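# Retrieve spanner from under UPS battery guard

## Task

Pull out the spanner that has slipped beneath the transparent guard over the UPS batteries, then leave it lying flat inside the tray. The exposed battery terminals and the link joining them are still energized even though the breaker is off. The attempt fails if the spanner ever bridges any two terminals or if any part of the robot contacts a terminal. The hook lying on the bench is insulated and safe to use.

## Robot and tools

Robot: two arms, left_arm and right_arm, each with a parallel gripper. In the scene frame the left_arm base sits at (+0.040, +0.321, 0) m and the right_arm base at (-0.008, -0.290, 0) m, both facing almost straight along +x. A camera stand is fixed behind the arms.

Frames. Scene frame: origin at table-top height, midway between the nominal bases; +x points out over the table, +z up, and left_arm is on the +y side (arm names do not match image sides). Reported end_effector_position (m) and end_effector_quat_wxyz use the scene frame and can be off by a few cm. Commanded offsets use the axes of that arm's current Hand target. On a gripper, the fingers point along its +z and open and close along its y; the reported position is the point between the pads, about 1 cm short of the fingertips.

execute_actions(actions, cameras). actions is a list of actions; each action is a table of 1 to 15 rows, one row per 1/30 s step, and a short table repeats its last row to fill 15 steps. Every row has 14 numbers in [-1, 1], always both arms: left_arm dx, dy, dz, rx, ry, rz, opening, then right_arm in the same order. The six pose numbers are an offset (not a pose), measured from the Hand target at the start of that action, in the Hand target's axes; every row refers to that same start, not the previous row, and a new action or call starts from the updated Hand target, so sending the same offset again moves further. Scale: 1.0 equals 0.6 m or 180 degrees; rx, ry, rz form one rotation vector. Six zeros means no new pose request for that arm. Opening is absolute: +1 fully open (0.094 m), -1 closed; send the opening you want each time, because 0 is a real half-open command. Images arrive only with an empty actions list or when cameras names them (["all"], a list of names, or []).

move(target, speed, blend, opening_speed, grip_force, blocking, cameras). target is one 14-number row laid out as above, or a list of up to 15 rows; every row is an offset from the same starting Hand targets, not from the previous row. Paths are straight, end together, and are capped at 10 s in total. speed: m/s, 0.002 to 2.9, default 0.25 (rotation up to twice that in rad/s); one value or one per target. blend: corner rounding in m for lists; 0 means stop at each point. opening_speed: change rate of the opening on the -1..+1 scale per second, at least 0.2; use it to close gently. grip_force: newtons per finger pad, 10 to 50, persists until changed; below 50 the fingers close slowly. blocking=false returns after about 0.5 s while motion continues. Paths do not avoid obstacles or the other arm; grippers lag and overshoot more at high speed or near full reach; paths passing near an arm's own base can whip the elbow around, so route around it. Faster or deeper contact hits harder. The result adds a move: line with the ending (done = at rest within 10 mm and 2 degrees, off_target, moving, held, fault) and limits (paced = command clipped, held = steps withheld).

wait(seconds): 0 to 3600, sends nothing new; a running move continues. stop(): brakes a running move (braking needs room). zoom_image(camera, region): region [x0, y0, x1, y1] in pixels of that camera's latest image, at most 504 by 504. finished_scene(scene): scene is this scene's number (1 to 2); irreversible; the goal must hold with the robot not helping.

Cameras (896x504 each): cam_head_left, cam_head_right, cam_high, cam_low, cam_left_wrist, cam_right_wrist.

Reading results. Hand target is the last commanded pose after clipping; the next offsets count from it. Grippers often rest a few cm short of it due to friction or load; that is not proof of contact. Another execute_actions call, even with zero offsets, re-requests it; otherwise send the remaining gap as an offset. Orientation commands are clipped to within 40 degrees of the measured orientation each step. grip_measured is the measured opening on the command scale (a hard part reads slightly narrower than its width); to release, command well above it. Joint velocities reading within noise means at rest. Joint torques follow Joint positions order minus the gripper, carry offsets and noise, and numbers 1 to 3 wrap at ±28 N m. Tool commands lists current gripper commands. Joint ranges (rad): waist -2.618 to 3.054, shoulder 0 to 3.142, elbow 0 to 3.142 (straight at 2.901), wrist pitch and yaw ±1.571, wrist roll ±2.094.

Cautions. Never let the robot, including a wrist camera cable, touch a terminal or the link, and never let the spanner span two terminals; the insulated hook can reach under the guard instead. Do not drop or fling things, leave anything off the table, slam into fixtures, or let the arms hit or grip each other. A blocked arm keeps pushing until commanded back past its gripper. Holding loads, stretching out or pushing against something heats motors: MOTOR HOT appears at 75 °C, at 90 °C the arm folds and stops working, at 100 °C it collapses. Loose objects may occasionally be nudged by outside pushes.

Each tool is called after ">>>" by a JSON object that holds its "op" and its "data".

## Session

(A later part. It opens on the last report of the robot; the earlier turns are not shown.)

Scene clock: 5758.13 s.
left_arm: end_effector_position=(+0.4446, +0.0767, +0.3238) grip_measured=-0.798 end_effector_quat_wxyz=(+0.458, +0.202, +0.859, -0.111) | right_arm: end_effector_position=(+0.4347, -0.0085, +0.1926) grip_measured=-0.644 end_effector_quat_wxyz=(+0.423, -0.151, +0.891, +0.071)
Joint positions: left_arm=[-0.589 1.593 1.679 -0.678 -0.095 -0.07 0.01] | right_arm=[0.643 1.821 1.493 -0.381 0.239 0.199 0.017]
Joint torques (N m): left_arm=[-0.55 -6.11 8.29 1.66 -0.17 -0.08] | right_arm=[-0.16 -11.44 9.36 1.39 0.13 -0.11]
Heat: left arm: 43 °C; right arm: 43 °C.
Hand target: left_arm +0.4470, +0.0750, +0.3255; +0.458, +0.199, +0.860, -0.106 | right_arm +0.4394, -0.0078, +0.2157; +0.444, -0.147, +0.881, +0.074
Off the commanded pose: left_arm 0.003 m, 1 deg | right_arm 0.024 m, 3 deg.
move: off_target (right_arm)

>>> {"op": "move", "data": {"target": [0,0,0,0,0,0,-0.8,-0.0079,0,-0.0061,0,-0.0167,0,-1.0], "speed": 0.03, "cameras": ["cam_left_wrist"]}}

Scene clock: 5766.93 s.
left_arm: end_effector_position=(+0.4446, +0.0767, +0.3238) grip_measured=-0.798 end_effector_quat_wxyz=(+0.458, +0.202, +0.859, -0.111) | right_arm: end_effector_position=(+0.4392, -0.0081, +0.1957) grip_measured=-0.644 end_effector_quat_wxyz=(+0.437, -0.150, +0.884, +0.069)
Joint positions: left_arm=[-0.589 1.593 1.679 -0.678 -0.095 -0.07 0.01] | right_arm=[0.643 1.821 1.483 -0.341 0.253 0.189 0.017]
Joint torques (N m): left_arm=[-0.55 -6.11 8.29 1.67 -0.17 -0.08] | right_arm=[0.36 -14.12 6.26 1.73 0.18 -0.06]
Heat: left arm: 43 °C; right arm: 43 °C.
Hand target: left_arm +0.4470, +0.0750, +0.3255; +0.458, +0.199, +0.860, -0.106 | right_arm +0.4393, -0.0079, +0.2217; +0.467, -0.145, +0.869, +0.078
Off the commanded pose: left_arm 0.003 m, 1 deg | right_arm 0.026 m, 4 deg.
move: off_target (right_arm)

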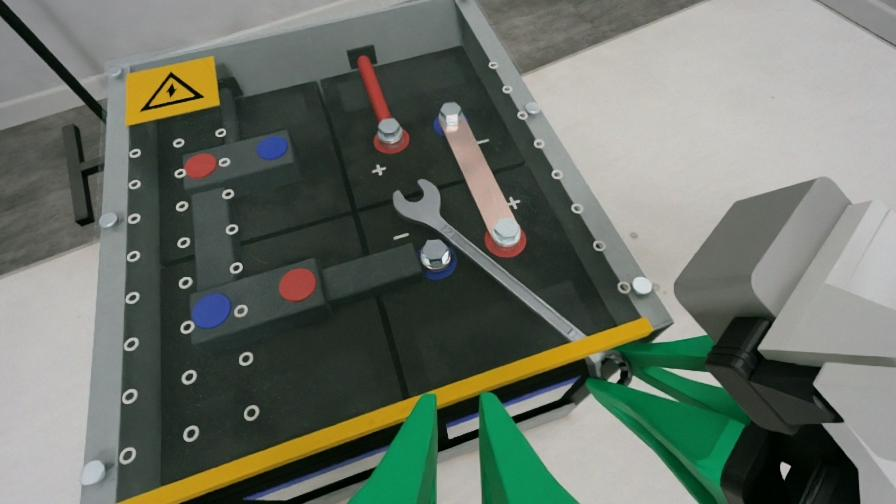

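>>> {"op": "move", "data": {"target": [0,0,0,0,0,0,-0.8,-0.0047,0,-0.0111,0,0,0,-1.0], "speed": 0.03}}

Scene clock: 5783.93 s.
left_arm: end_effector_position=(+0.4446, +0.0767, +0.3238) grip_measured=-0.798 end_effector_quat_wxyz=(+0.458, +0.202, +0.859, -0.111) | right_arm: end_effector_position=(+0.4394, -0.0084, +0.1959) grip_measured=-0.644 end_effector_quat_wxyz=(+0.438, -0.149, +0.884, +0.069)
Joint positions: left_arm=[-0.589 1.593 1.679 -0.678 -0.095 -0.07 0.01] | right_arm=[0.643 1.821 1.483 -0.341 0.255 0.189 0.017]
Joint torques (N m): left_arm=[-0.55 -6.11 8.28 1.66 -0.17 -0.08] | right_arm=[0.49 -15.42 6.57 1.56 0.25 -0.09]
Heat: left arm: 43 °C; right arm: 42 °C.
Hand target: left_arm +0.4470, +0.0750, +0.3255; +0.458, +0.199, +0.860, -0.106 | right_arm +0.4355, -0.0092, +0.2277; +0.467, -0.145, +0.869, +0.078
Off the commanded pose: left_arm 0.003 m, 1 deg | right_arm 0.032 m, 4 deg.
move: off_target (right_arm)

>>> {"op": "move", "data": {"target": [0,0,0,0,0,0,-0.8,-0.005,0,-0.0102,0,0,0,-1.0], "speed": 0.03}}

Scene clock: 5789.60 s.
left_arm: end_effector_position=(+0.4446, +0.0767, +0.3238) grip_measured=-0.798 end_effector_quat_wxyz=(+0.458, +0.202, +0.859, -0.111) | right_arm: end_effector_position=(+0.4358, -0.0089, +0.2033) grip_measured=-0.644 end_effector_quat_wxyz=(+0.441, -0.150, +0.882, +0.070)
Joint positions: left_arm=[-0.589 1.593 1.679 -0.678 -0.095 -0.07 0.01] | right_arm=[0.647 1.802 1.483 -0.352 0.257 0.189 0.017]
Joint torques (N m): left_arm=[-0.57 -6.12 8.29 1.66 -0.17 -0.08] | right_arm=[0.43 -14.57 7.16 1.49 0.19 -0.06]
Heat: left arm: 43 °C; right arm: 41 °C.
Hand target: left_arm +0.4470, +0.0750, +0.3255; +0.458, +0.199, +0.860, -0.106 | right_arm +0.4323, -0.0103, +0.2336; +0.467, -0.145, +0.869, +0.078
Off the commanded pose: left_arm 0.003 m, 1 deg | right_arm 0.031 m, 4 deg.
move: off_target (right_arm)

>>> {"op": "wait", "data": {"seconds": 0.1, "cameras": ["cam_left_wrist", "cam_low", "cam_right_wrist", "cam_high"]}}

>>> {"op": "zoom_image", "data": {"camera": "cam_left_wrist", "region": [380, 160, 660, 420]}}

>>> {"op": "zoom_image", "data": {"camera": "cam_low", "region": [400, 120, 740, 310]}}

Scene clock: 5795.43 s.
left_arm: end_effector_position=(+0.4446, +0.0767, +0.3238) grip_measured=-0.798 end_effector_quat_wxyz=(+0.458, +0.202, +0.859, -0.111) | right_arm: end_effector_position=(+0.4358, -0.0089, +0.2032) grip_measured=-0.644 end_effector_quat_wxyz=(+0.441, -0.150, +0.882, +0.070)
Joint positions: left_arm=[-0.589 1.593 1.679 -0.678 -0.095 -0.07 0.01] | right_arm=[0.647 1.802 1.483 -0.352 0.257 0.189 0.017]
Joint torques (N m): left_arm=[-0.55 -6.11 8.28 1.66 -0.17 -0.08] | right_arm=[0.55 -14.69 7.15 1.49 0.2 -0.09]
Heat: left arm: 43 °C; right arm: 41 °C.
Hand target: left_arm +0.4470, +0.0750, +0.3255; +0.458, +0.199, +0.860, -0.106 | right_arm +0.4323, -0.0103, +0.2336; +0.467, -0.145, +0.869, +0.078
Tool commands: left_gripper/opening=-0.8 right_gripper/opening=-1.0
Off the commanded pose: left_arm 0.003 m, 1 deg | right_arm 0.031 m, 4 deg.
wait: 0.10 s; at rest from the start
Images, in order (width x height): cam_high 896x504, cam_low 896x504, cam_left_wrist 896x504, cam_right_wrist 896x504.

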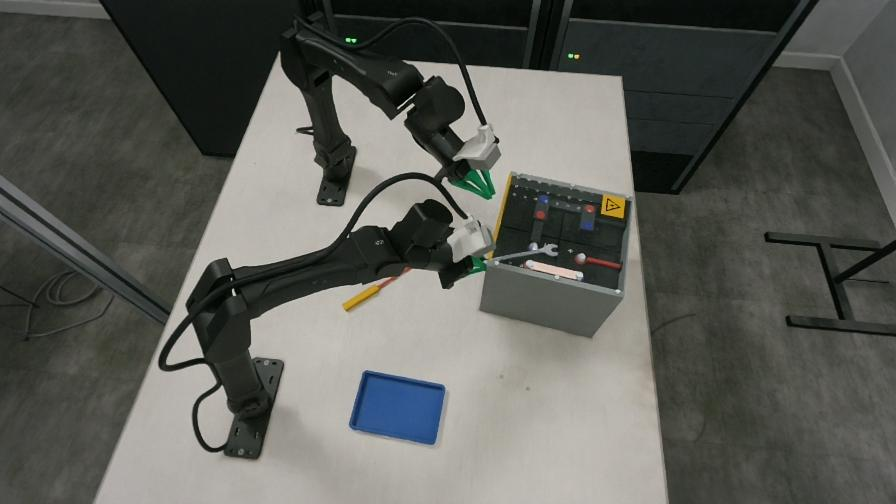

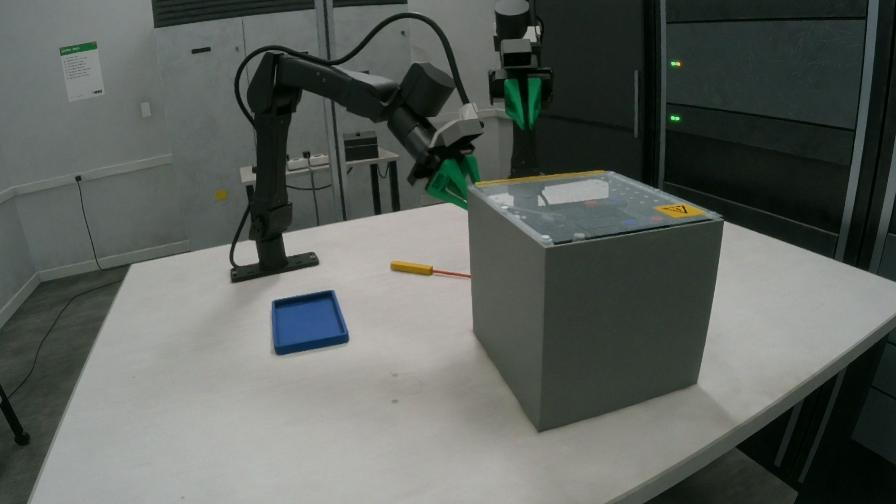

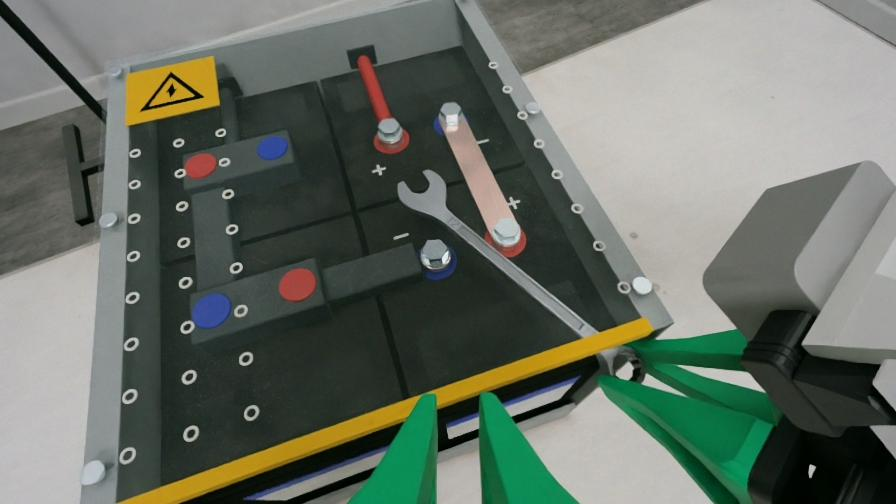

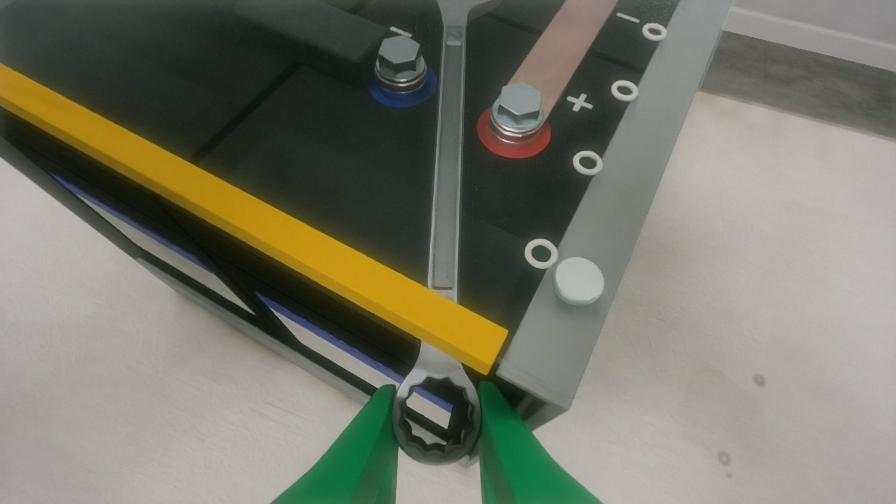

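Scaled by 1.800 from the camera's image (finer frame: 1280x720).

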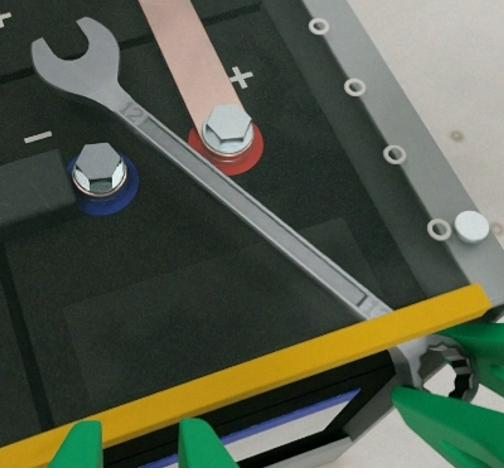

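Scaled by 1.482 from the camera's image (finer frame: 1280x720).

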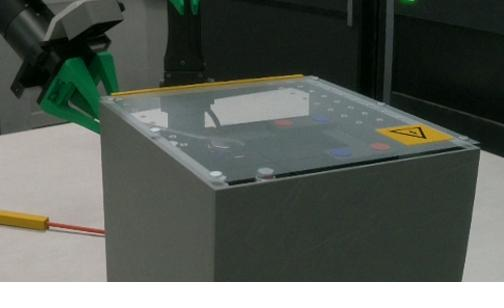

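>>> {"op": "move", "data": {"target": [0,0,0,0,0,0,-0.8,0.0101,0,-0.0093,0,0,0,-1.0], "speed": 0.03}}

Scene clock: 5831.90 s.
left_arm: end_effector_position=(+0.4446, +0.0767, +0.3238) grip_measured=-0.798 end_effector_quat_wxyz=(+0.458, +0.202, +0.859, -0.111) | right_arm: end_effector_position=(+0.4288, -0.0111, +0.2049) grip_measured=-0.644 end_effector_quat_wxyz=(+0.441, -0.152, +0.882, +0.069)
Joint positions: left_arm=[-0.589 1.593 1.679 -0.678 -0.095 -0.07 0.01] | right_arm=[0.654 1.775 1.455 -0.352 0.262 0.189 0.017]
Joint torques (N m): left_arm=[-0.55 -6.11 8.29 1.66 -0.17 -0.07] | right_arm=[0.49 -14.43 6.2 1.56 0.13 -0.01]
Heat: left arm: 43 °C; right arm: 41 °C.
Hand target: left_arm +0.4470, +0.0750, +0.3255; +0.458, +0.199, +0.860, -0.106 | right_arm +0.4247, -0.0129, +0.2317; +0.467, -0.145, +0.869, +0.078
Off the commanded pose: left_arm 0.003 m, 1 deg | right_arm 0.027 m, 4 deg.
move: off_target (right_arm)

>>> {"op": "move", "data": {"target": [0,0,0,0,0,0,-0.8,0.0125,0,-0.0158,0,0,0,-1.0], "speed": 0.04, "cameras": ["cam_left_wrist"]}}

Scene clock: 5843.47 s.
left_arm: end_effector_position=(+0.4446, +0.0767, +0.3238) grip_measured=-0.798 end_effector_quat_wxyz=(+0.458, +0.202, +0.859, -0.111) | right_arm: end_effector_position=(+0.4162, -0.0156, +0.2046) grip_measured=-0.644 end_effector_quat_wxyz=(+0.440, -0.155, +0.882, +0.067)
Joint positions: left_arm=[-0.589 1.593 1.679 -0.678 -0.095 -0.07 0.01] | right_arm=[0.665 1.729 1.404 -0.352 0.271 0.189 0.017]
Joint torques (N m): left_arm=[-0.55 -6.11 8.29 1.66 -0.17 -0.07] | right_arm=[0.49 -13.93 6.37 1.69 0.22 0.05]
Heat: left arm: 43 °C; right arm: 41 °C.
Hand target: left_arm +0.4470, +0.0750, +0.3255; +0.458, +0.199, +0.860, -0.106 | right_arm +0.4134, -0.0169, +0.2307; +0.467, -0.145, +0.869, +0.078
Off the commanded pose: left_arm 0.003 m, 1 deg | right_arm 0.026 m, 4 deg.
move: off_target (right_arm)

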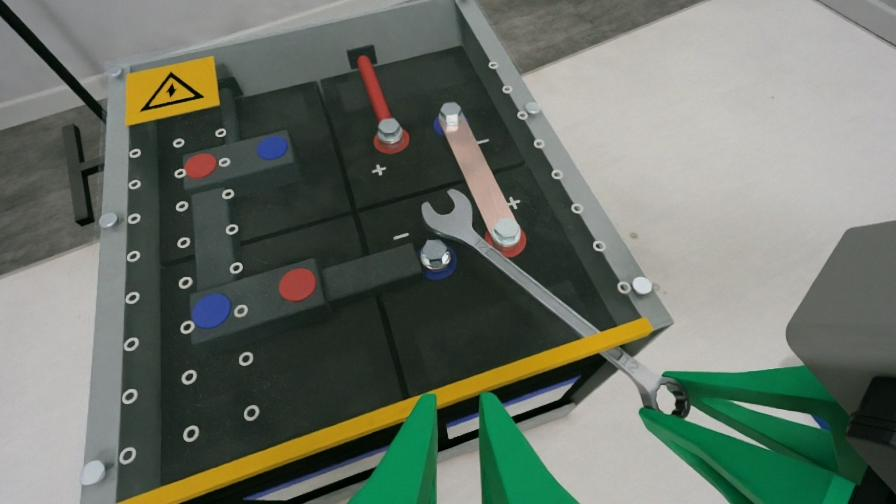

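>>> {"op": "move", "data": {"target": [0,0,0,0,0,0,-0.8,0.0223,0.0004,-0.0352,0,0,0,-1.0], "speed": 0.06, "cameras": ["cam_left_wrist"]}}

Scene clock: 5858.87 s.
left_arm: end_effector_position=(+0.4446, +0.0767, +0.3238) grip_measured=-0.798 end_effector_quat_wxyz=(+0.458, +0.202, +0.859, -0.111) | right_arm: end_effector_position=(+0.3922, -0.0235, +0.2083) grip_measured=-0.644 end_effector_quat_wxyz=(+0.442, -0.157, +0.881, +0.067)
Joint positions: left_arm=[-0.589 1.593 1.679 -0.678 -0.095 -0.07 0.01] | right_arm=[0.691 1.637 1.312 -0.352 0.291 0.2 0.017]
Joint torques (N m): left_arm=[-0.55 -6.11 8.29 1.66 -0.17 -0.08] | right_arm=[0.42 -12.52 6.15 1.64 0.22 0.11]
Heat: left arm: 43 °C; right arm: 41 °C.
Hand target: left_arm +0.4470, +0.0750, +0.3255; +0.458, +0.199, +0.860, -0.106 | right_arm +0.3896, -0.0249, +0.2310; +0.467, -0.145, +0.869, +0.078
Off the commanded pose: left_arm 0.003 m, 1 deg | right_arm 0.023 m, 4 deg.
move: off_target (right_arm)

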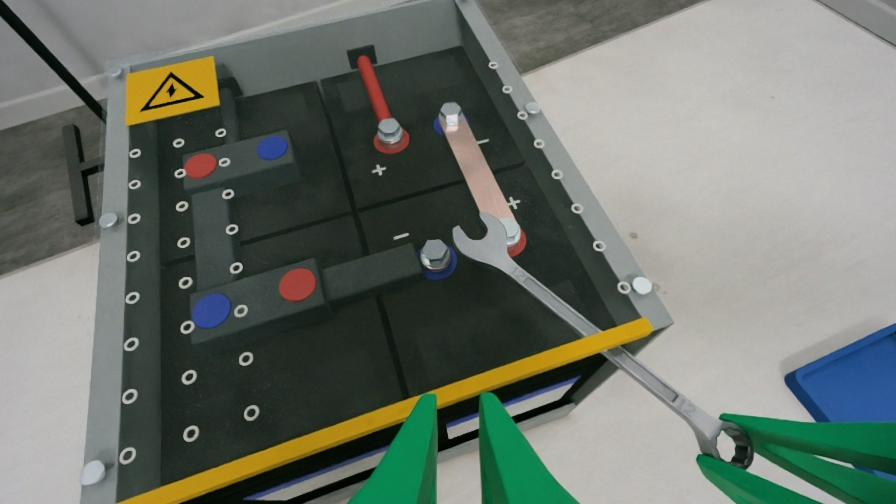

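>>> {"op": "move", "data": {"target": [0,0,0,0,0,0,-0.8,0.0286,0.0004,-0.0311,0,0,0,-1.0], "speed": 0.06, "cameras": ["cam_left_wrist"]}}

Scene clock: 5869.30 s.
left_arm: end_effector_position=(+0.4446, +0.0767, +0.3238) grip_measured=-0.798 end_effector_quat_wxyz=(+0.458, +0.202, +0.859, -0.111) | right_arm: end_effector_position=(+0.3672, -0.0318, +0.2053) grip_measured=-0.644 end_effector_quat_wxyz=(+0.441, -0.158, +0.881, +0.065)
Joint positions: left_arm=[-0.589 1.593 1.679 -0.678 -0.095 -0.07 0.01] | right_arm=[0.72 1.549 1.214 -0.352 0.314 0.218 0.017]
Joint torques (N m): left_arm=[-0.54 -6.12 8.29 1.66 -0.17 -0.08] | right_arm=[0.44 -11.17 6.31 1.64 0.15 0.08]
Heat: left arm: 43 °C; right arm: 42 °C.
Hand target: left_arm +0.4470, +0.0750, +0.3255; +0.458, +0.199, +0.860, -0.106 | right_arm +0.3658, -0.0327, +0.2270; +0.467, -0.145, +0.869, +0.078
Off the commanded pose: left_arm 0.003 m, 1 deg | right_arm 0.022 m, 4 deg.
move: off_target (right_arm)

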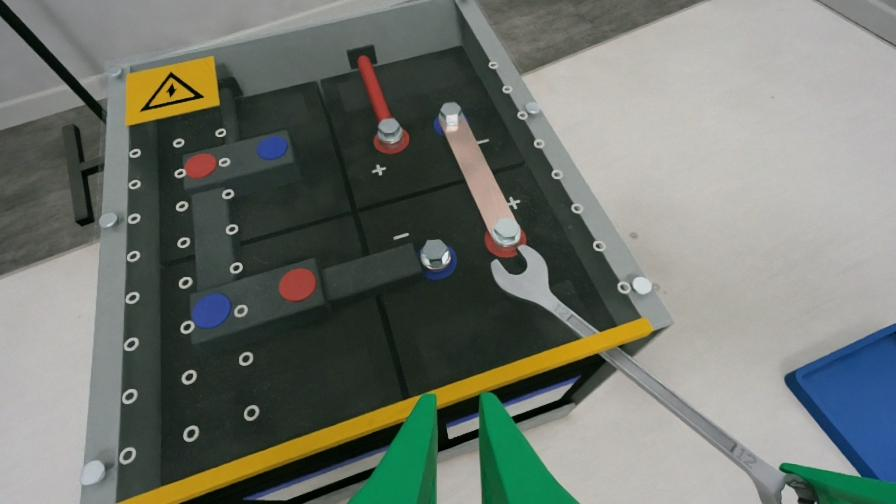

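>>> {"op": "move", "data": {"target": [0,0,0,0,0,0,-0.8,0.0399,0.016,-0.0512,0,0,0,-1.0], "speed": 0.08, "cameras": ["cam_left_wrist"]}}

Scene clock: 5888.33 s.
left_arm: end_effector_position=(+0.4446, +0.0767, +0.3238) grip_measured=-0.798 end_effector_quat_wxyz=(+0.458, +0.202, +0.859, -0.111) | right_arm: end_effector_position=(+0.3290, -0.0323, +0.2097) grip_measured=-0.644 end_effector_quat_wxyz=(+0.451, -0.157, +0.876, +0.071)
Joint positions: left_arm=[-0.589 1.593 1.679 -0.678 -0.095 -0.07 0.01] | right_arm=[0.806 1.429 1.105 -0.354 0.382 0.271 0.017]
Joint torques (N m): left_arm=[-0.55 -6.11 8.29 1.66 -0.17 -0.08] | right_arm=[0.35 -9.78 6.15 1.48 0.29 0.15]
Heat: left arm: 43 °C; right arm: 42 °C.
Hand target: left_arm +0.4470, +0.0750, +0.3255; +0.458, +0.199, +0.860, -0.106 | right_arm +0.3260, -0.0362, +0.2240; +0.467, -0.145, +0.869, +0.078
Off the commanded pose: left_arm 0.003 m, 1 deg | right_arm 0.015 m, 2 deg.
move: off_target (right_arm)

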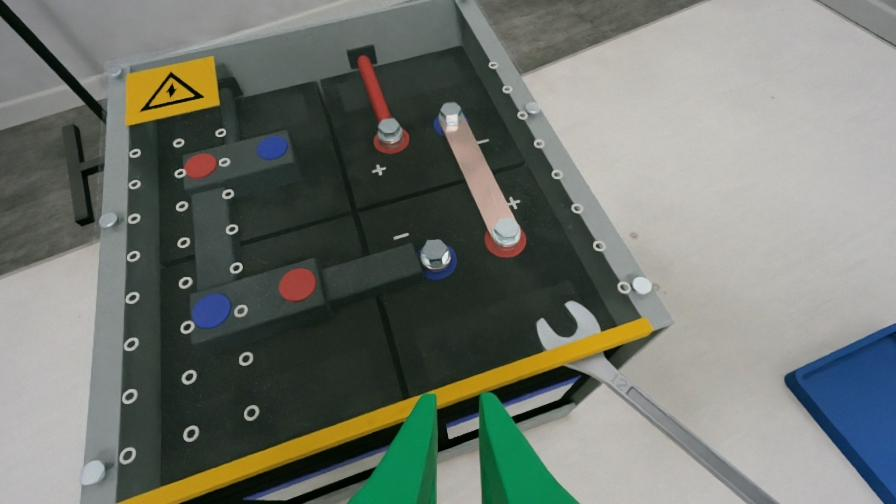

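>>> {"op": "move", "data": {"target": [0,0,0,0,0,0,-0.8,0.0287,0.01,-0.0192,0,0.0083,0,-1.0], "speed": 0.06, "cameras": ["cam_left_wrist"]}}

Scene clock: 5898.87 s.
left_arm: end_effector_position=(+0.4446, +0.0767, +0.3238) grip_measured=-0.798 end_effector_quat_wxyz=(+0.458, +0.202, +0.859, -0.111) | right_arm: end_effector_position=(+0.3087, -0.0326, +0.2023) grip_measured=-0.644 end_effector_quat_wxyz=(+0.440, -0.158, +0.881, +0.069)
Joint positions: left_arm=[-0.589 1.593 1.679 -0.678 -0.095 -0.07 0.01] | right_arm=[0.854 1.392 1.068 -0.393 0.41 0.313 0.017]
Joint torques (N m): left_arm=[-0.57 -6.11 8.29 1.66 -0.17 -0.07] | right_arm=[0.4 -9.11 6.06 1.46 0.31 0.05]
Heat: left arm: 43 °C; right arm: 41 °C.
Hand target: left_arm +0.4470, +0.0750, +0.3255; +0.458, +0.199, +0.860, -0.106 | right_arm +0.3060, -0.0368, +0.2159; +0.456, -0.146, +0.875, +0.076
Off the commanded pose: left_arm 0.003 m, 1 deg | right_arm 0.015 m, 2 deg.
move: off_target (right_arm)

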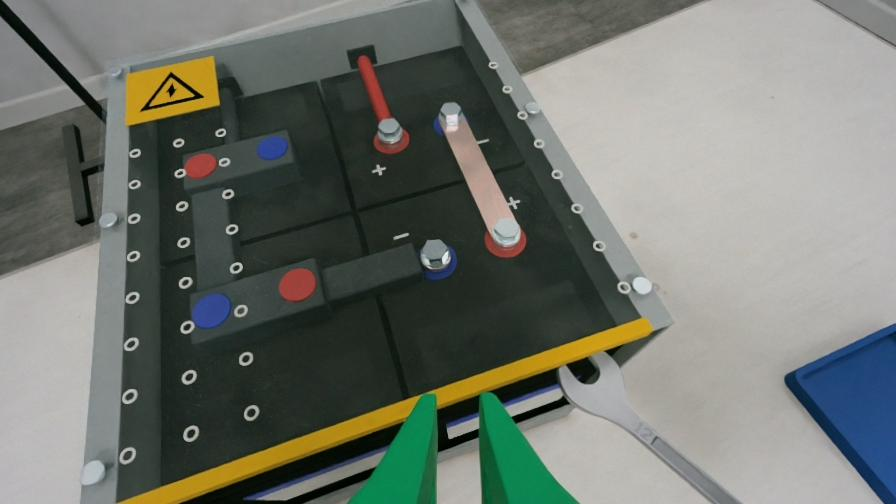

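>>> {"op": "move", "data": {"target": [0,0,0,0,0,0,-0.8,0.0458,0.0239,-0.0655,0,0,0,-1.0], "speed": 0.1, "cameras": ["all"]}}

Scene clock: 5934.40 s.
left_arm: end_effector_position=(+0.4446, +0.0767, +0.3238) grip_measured=-0.798 end_effector_quat_wxyz=(+0.458, +0.202, +0.859, -0.111) | right_arm: end_effector_position=(+0.2577, -0.0341, +0.2060) grip_measured=-0.644 end_effector_quat_wxyz=(+0.443, -0.158, +0.880, +0.071)
Joint positions: left_arm=[-0.589 1.593 1.679 -0.678 -0.095 -0.07 0.01] | right_arm=[1.008 1.271 0.997 -0.488 0.524 0.427 0.017]
Joint torques (N m): left_arm=[-0.54 -6.12 8.28 1.66 -0.17 -0.07] | right_arm=[0.39 -7.27 6.09 1.31 0.38 0.15]
Heat: left arm: 43 °C; right arm: 41 °C.
Hand target: left_arm +0.4470, +0.0750, +0.3255; +0.458, +0.199, +0.860, -0.106 | right_arm +0.2560, -0.0387, +0.2159; +0.456, -0.146, +0.875, +0.076
Off the commanded pose: left_arm 0.003 m, 1 deg | right_arm 0.011 m, 2 deg.
move: off_target (right_arm)

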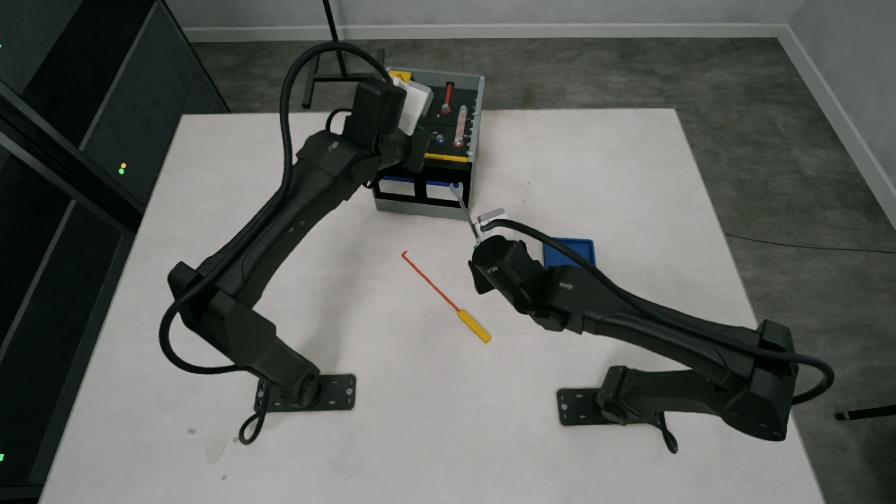

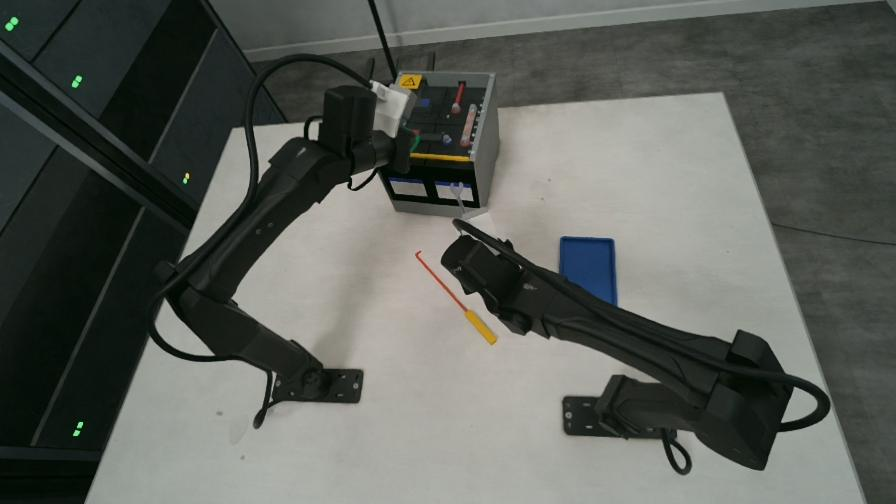

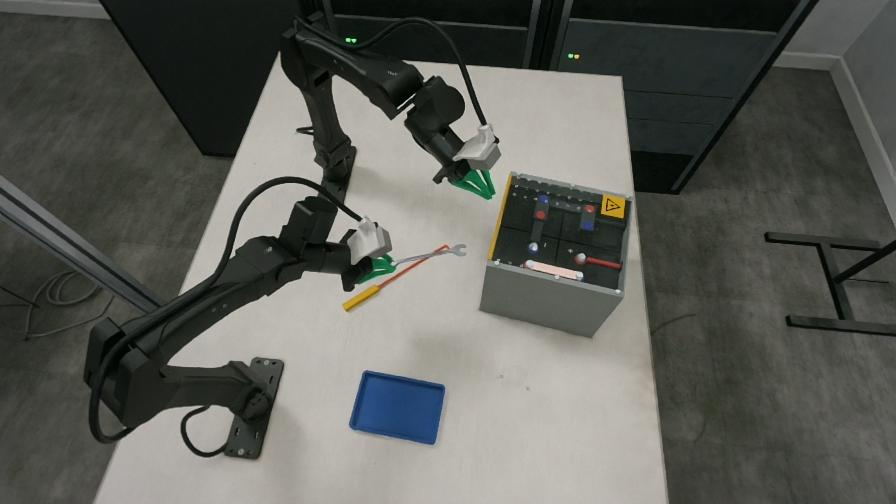

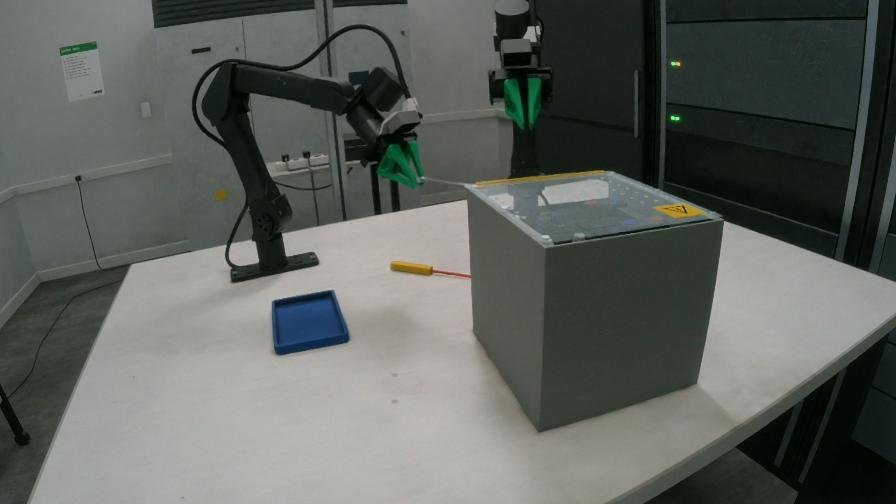

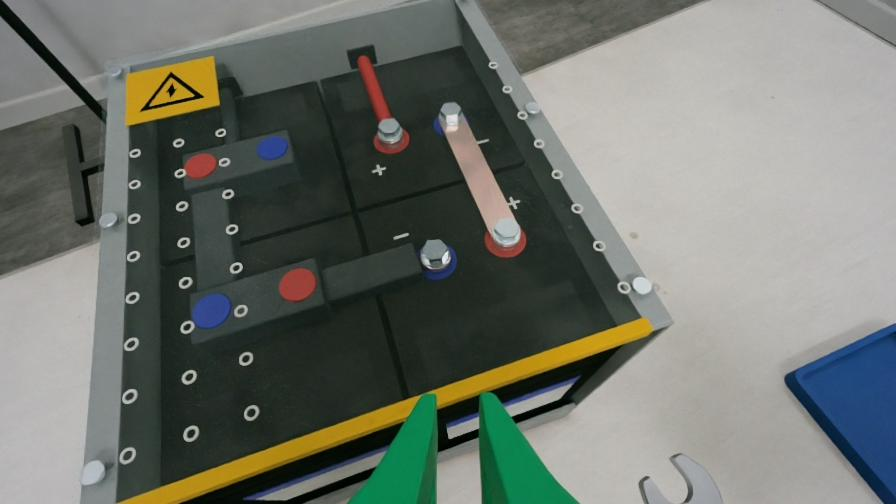

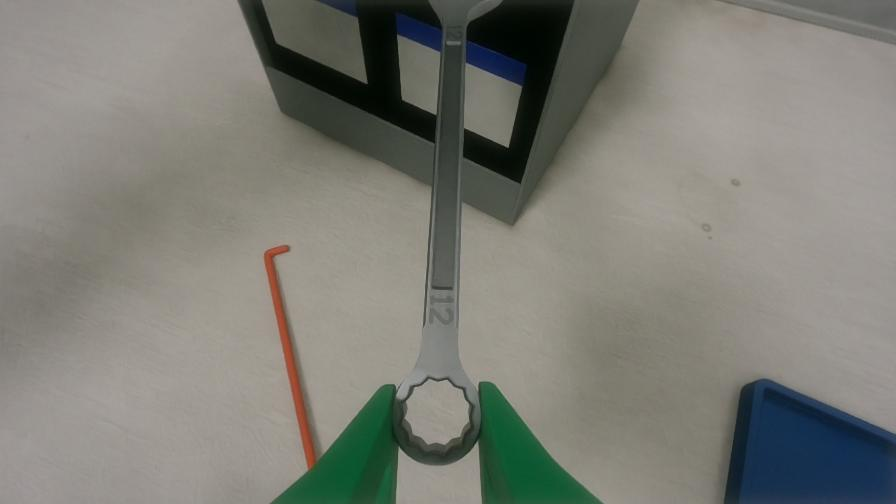

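>>> {"op": "move", "data": {"target": [0,0,0,0,0,0,-0.8,0.1933,-0.3035,-0.0847,0.0906,0.1370,0.0988,-1.0], "speed": 0.13, "cameras": ["cam_right_wrist", "cam_high", "cam_low"]}}

Scene clock: 6091.30 s.
left_arm: end_effector_position=(+0.4446, +0.0767, +0.3238) grip_measured=-0.798 end_effector_quat_wxyz=(+0.458, +0.202, +0.859, -0.111) | right_arm: end_effector_position=(+0.2149, -0.2434, +0.1480) grip_measured=-0.644 end_effector_quat_wxyz=(+0.253, +0.043, +0.967, -0.010)
Joint positions: left_arm=[-0.589 1.593 1.679 -0.678 -0.095 -0.07 0.01] | right_arm=[0.371 0.941 0.844 -1.008 0.219 0.41 0.017]
Joint torques (N m): left_arm=[-0.55 -6.12 8.29 1.66 -0.17 -0.08] | right_arm=[-0.47 -2.89 5.85 0.85 0.18 -0.08]
Heat: left arm: 43 °C; right arm: 42 °C.
Hand target: left_arm +0.4470, +0.0750, +0.3255; +0.458, +0.199, +0.860, -0.106 | right_arm +0.2130, -0.2461, +0.1502; +0.259, +0.042, +0.965, -0.011
Off the commanded pose: left_arm 0.003 m, 1 deg | right_arm 0.004 m, 1 deg.
move: done
Images, in order (width x height): cam_high 896x504, cam_low 896x504, cam_right_wrist 896x504.

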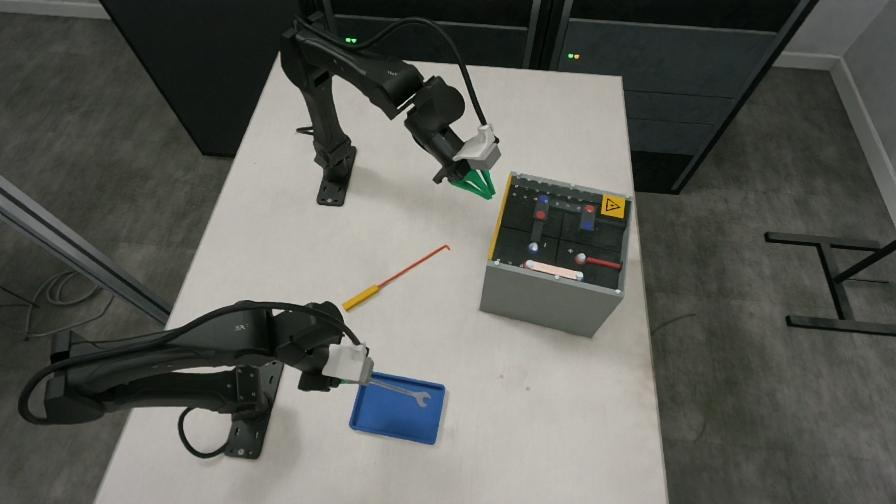

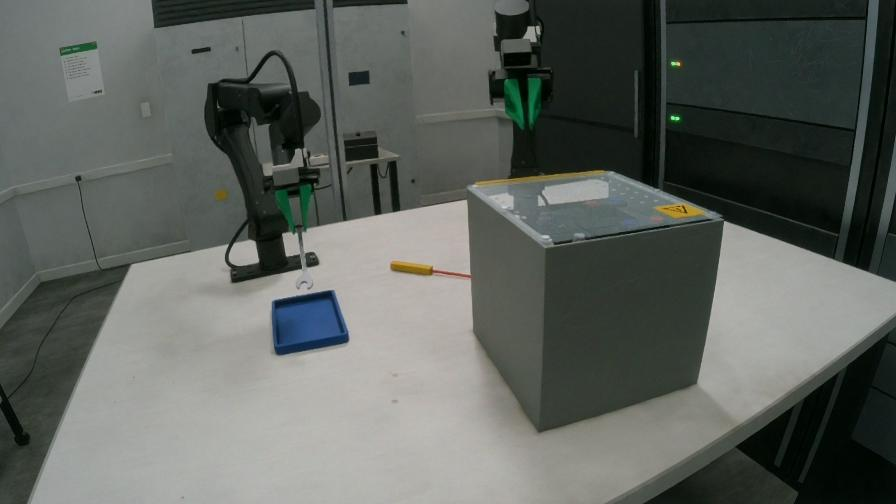

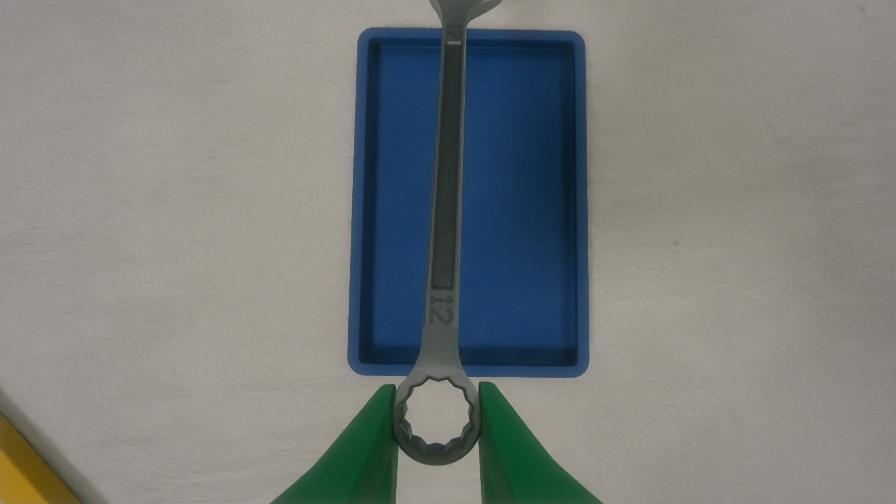

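>>> {"op": "move", "data": {"target": [0,0,0,0,0,0,-0.8,0.0395,-0.0234,0.0926,0,0,0,-1.0], "speed": 0.1, "cameras": ["cam_right_wrist", "cam_low", "cam_high"]}}

>>> {"op": "zoom_image", "data": {"camera": "cam_low", "region": [220, 200, 420, 380]}}

>>> {"op": "zoom_image", "data": {"camera": "cam_high", "region": [300, 330, 480, 470]}}

Scene clock: 6190.43 s.
left_arm: end_effector_position=(+0.4446, +0.0767, +0.3238) grip_measured=-0.798 end_effector_quat_wxyz=(+0.458, +0.202, +0.859, -0.111) | right_arm: end_effector_position=(+0.2138, -0.2602, +0.0860) grip_measured=-0.644 end_effector_quat_wxyz=(+0.241, +0.041, +0.970, -0.015)
Joint positions: left_arm=[-0.589 1.593 1.679 -0.678 -0.095 -0.07 0.01] | right_arm=[0.262 0.923 0.601 -0.788 0.169 0.309 0.017]
Joint torques (N m): left_arm=[-0.55 -6.11 8.29 1.66 -0.17 -0.08] | right_arm=[-0.58 -2.44 5.76 1.2 0.11 -0.11]
Heat: left arm: 43 °C; right arm: 39 °C.
Hand target: left_arm +0.4470, +0.0750, +0.3255; +0.458, +0.199, +0.860, -0.106 | right_arm +0.2189, -0.2608, +0.0901; +0.259, +0.042, +0.965, -0.011
Off the commanded pose: left_arm 0.003 m, 1 deg | right_arm 0.007 m, 2 deg.
move: done
Images, in order (width x height): cam_high 896x504, cam_low 896x504, cam_right_wrist 896x504.

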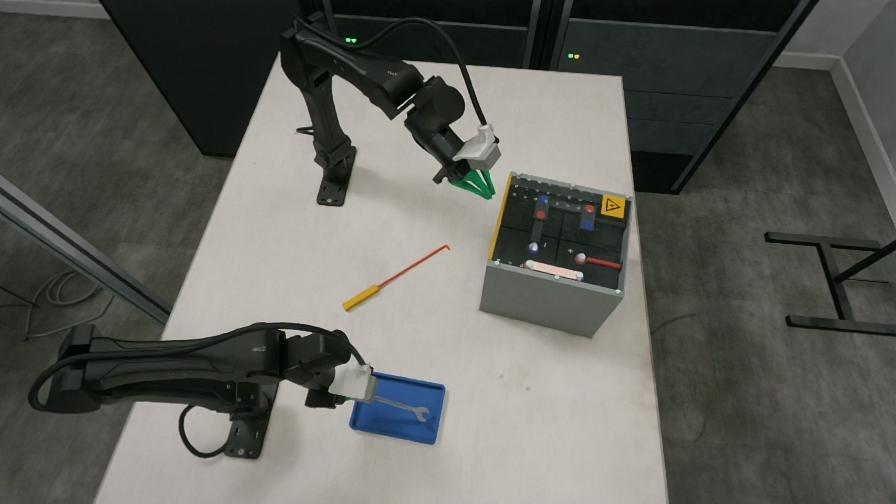

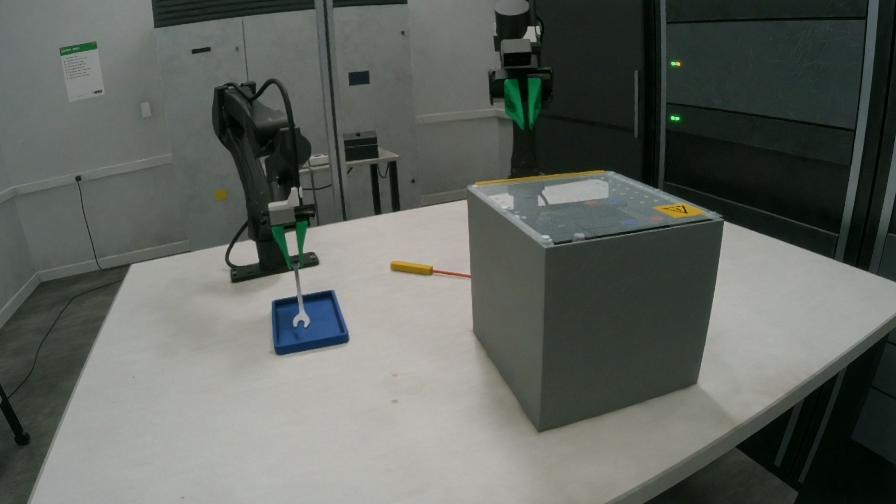

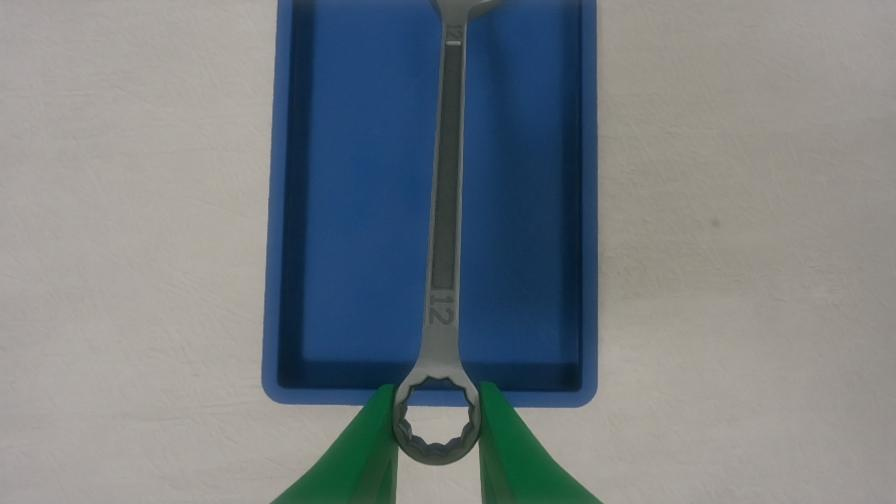

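Scaled by 2.520 from the camera's image (finer frame: 1280x720).

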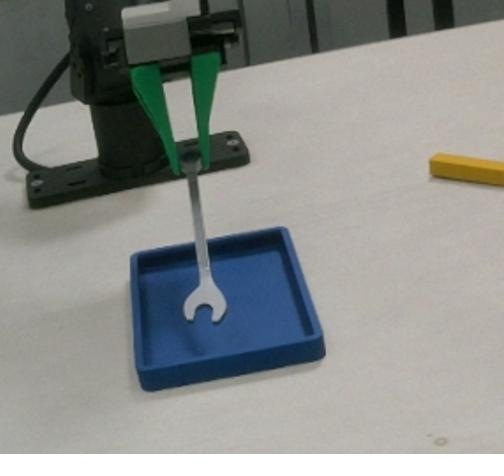

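Scaled by 2.800 from the camera's image (finer frame: 1280x720).

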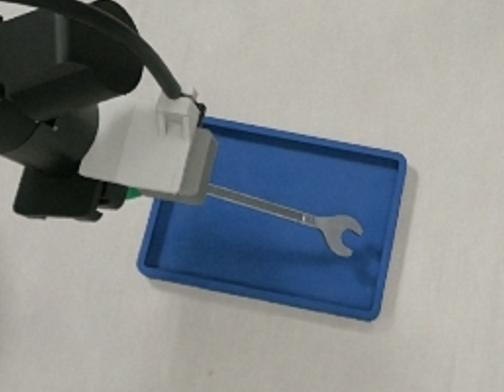

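>>> {"op": "move", "data": {"target": [0,0,0,0,0,0,-0.8,0.001,-0.0005,0.0573,0,0,0,-1.0], "speed": 0.08, "cameras": ["cam_right_wrist", "cam_low", "cam_high"]}}

>>> {"op": "zoom_image", "data": {"camera": "cam_low", "region": [220, 200, 420, 380]}}

Scene clock: 6280.00 s.
left_arm: end_effector_position=(+0.4446, +0.0767, +0.3238) grip_measured=-0.798 end_effector_quat_wxyz=(+0.458, +0.202, +0.859, -0.111) | right_arm: end_effector_position=(+0.2315, -0.2617, +0.0609) grip_measured=-0.644 end_effector_quat_wxyz=(+0.251, +0.042, +0.967, -0.011)
Joint positions: left_arm=[-0.589 1.593 1.679 -0.678 -0.095 -0.07 0.01] | right_arm=[0.223 1.007 0.521 -0.598 0.151 0.276 0.017]
Joint torques (N m): left_arm=[-0.55 -6.11 8.29 1.66 -0.18 -0.07] | right_arm=[-0.5 -0.81 5.53 1.19 0.11 -0.1]
Heat: left arm: 43 °C; right arm: 40 °C.
Hand target: left_arm +0.4470, +0.0750, +0.3255; +0.458, +0.199, +0.860, -0.106 | right_arm +0.2355, -0.2626, +0.0600; +0.258, +0.042, +0.965, -0.011
Off the commanded pose: left_arm 0.003 m, 1 deg | right_arm 0.004 m, 1 deg.
move: done
Images, in order (width x height): cam_high 896x504, cam_low 896x504, cam_right_wrist 896x504.

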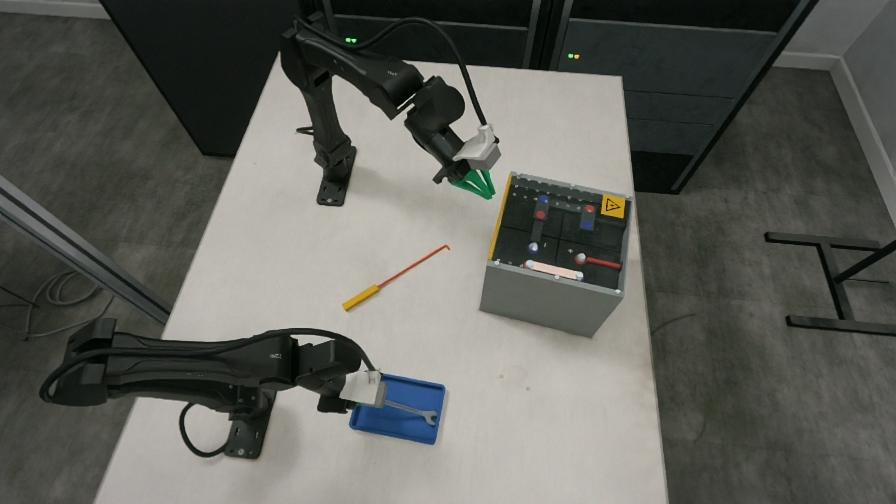

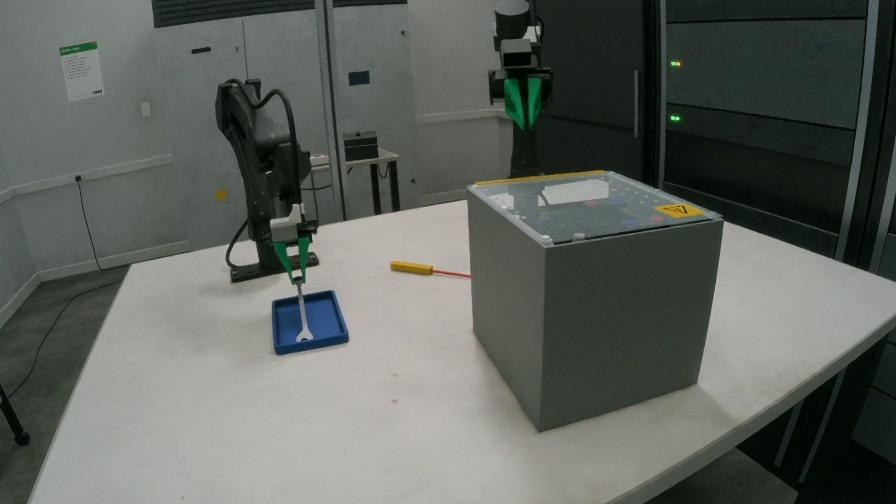

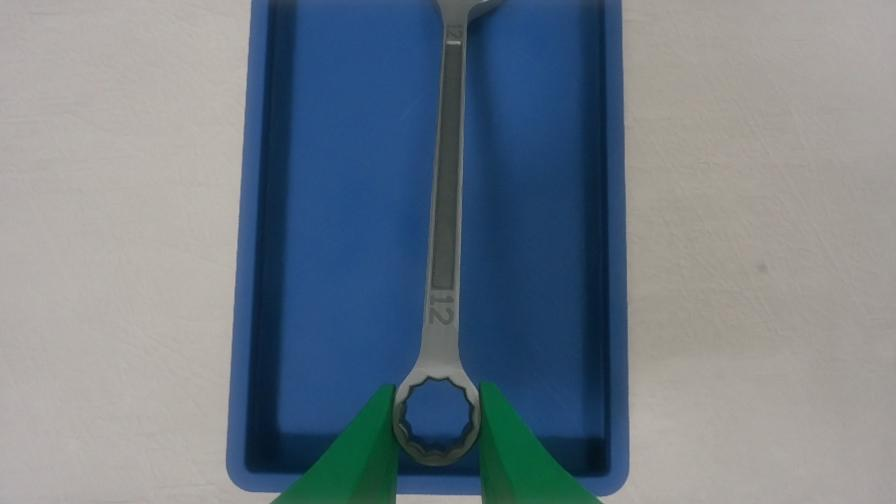

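Scaled by 2.520 from the camera's image (finer frame: 1280x720).

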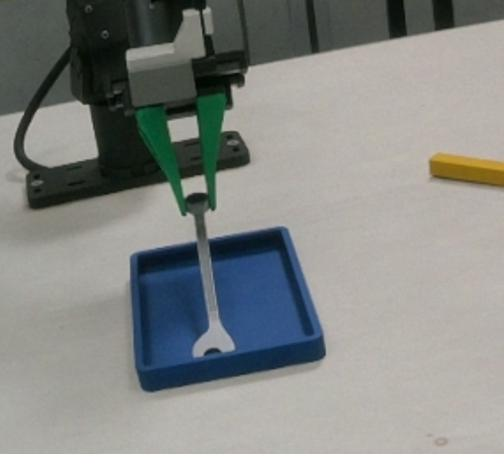

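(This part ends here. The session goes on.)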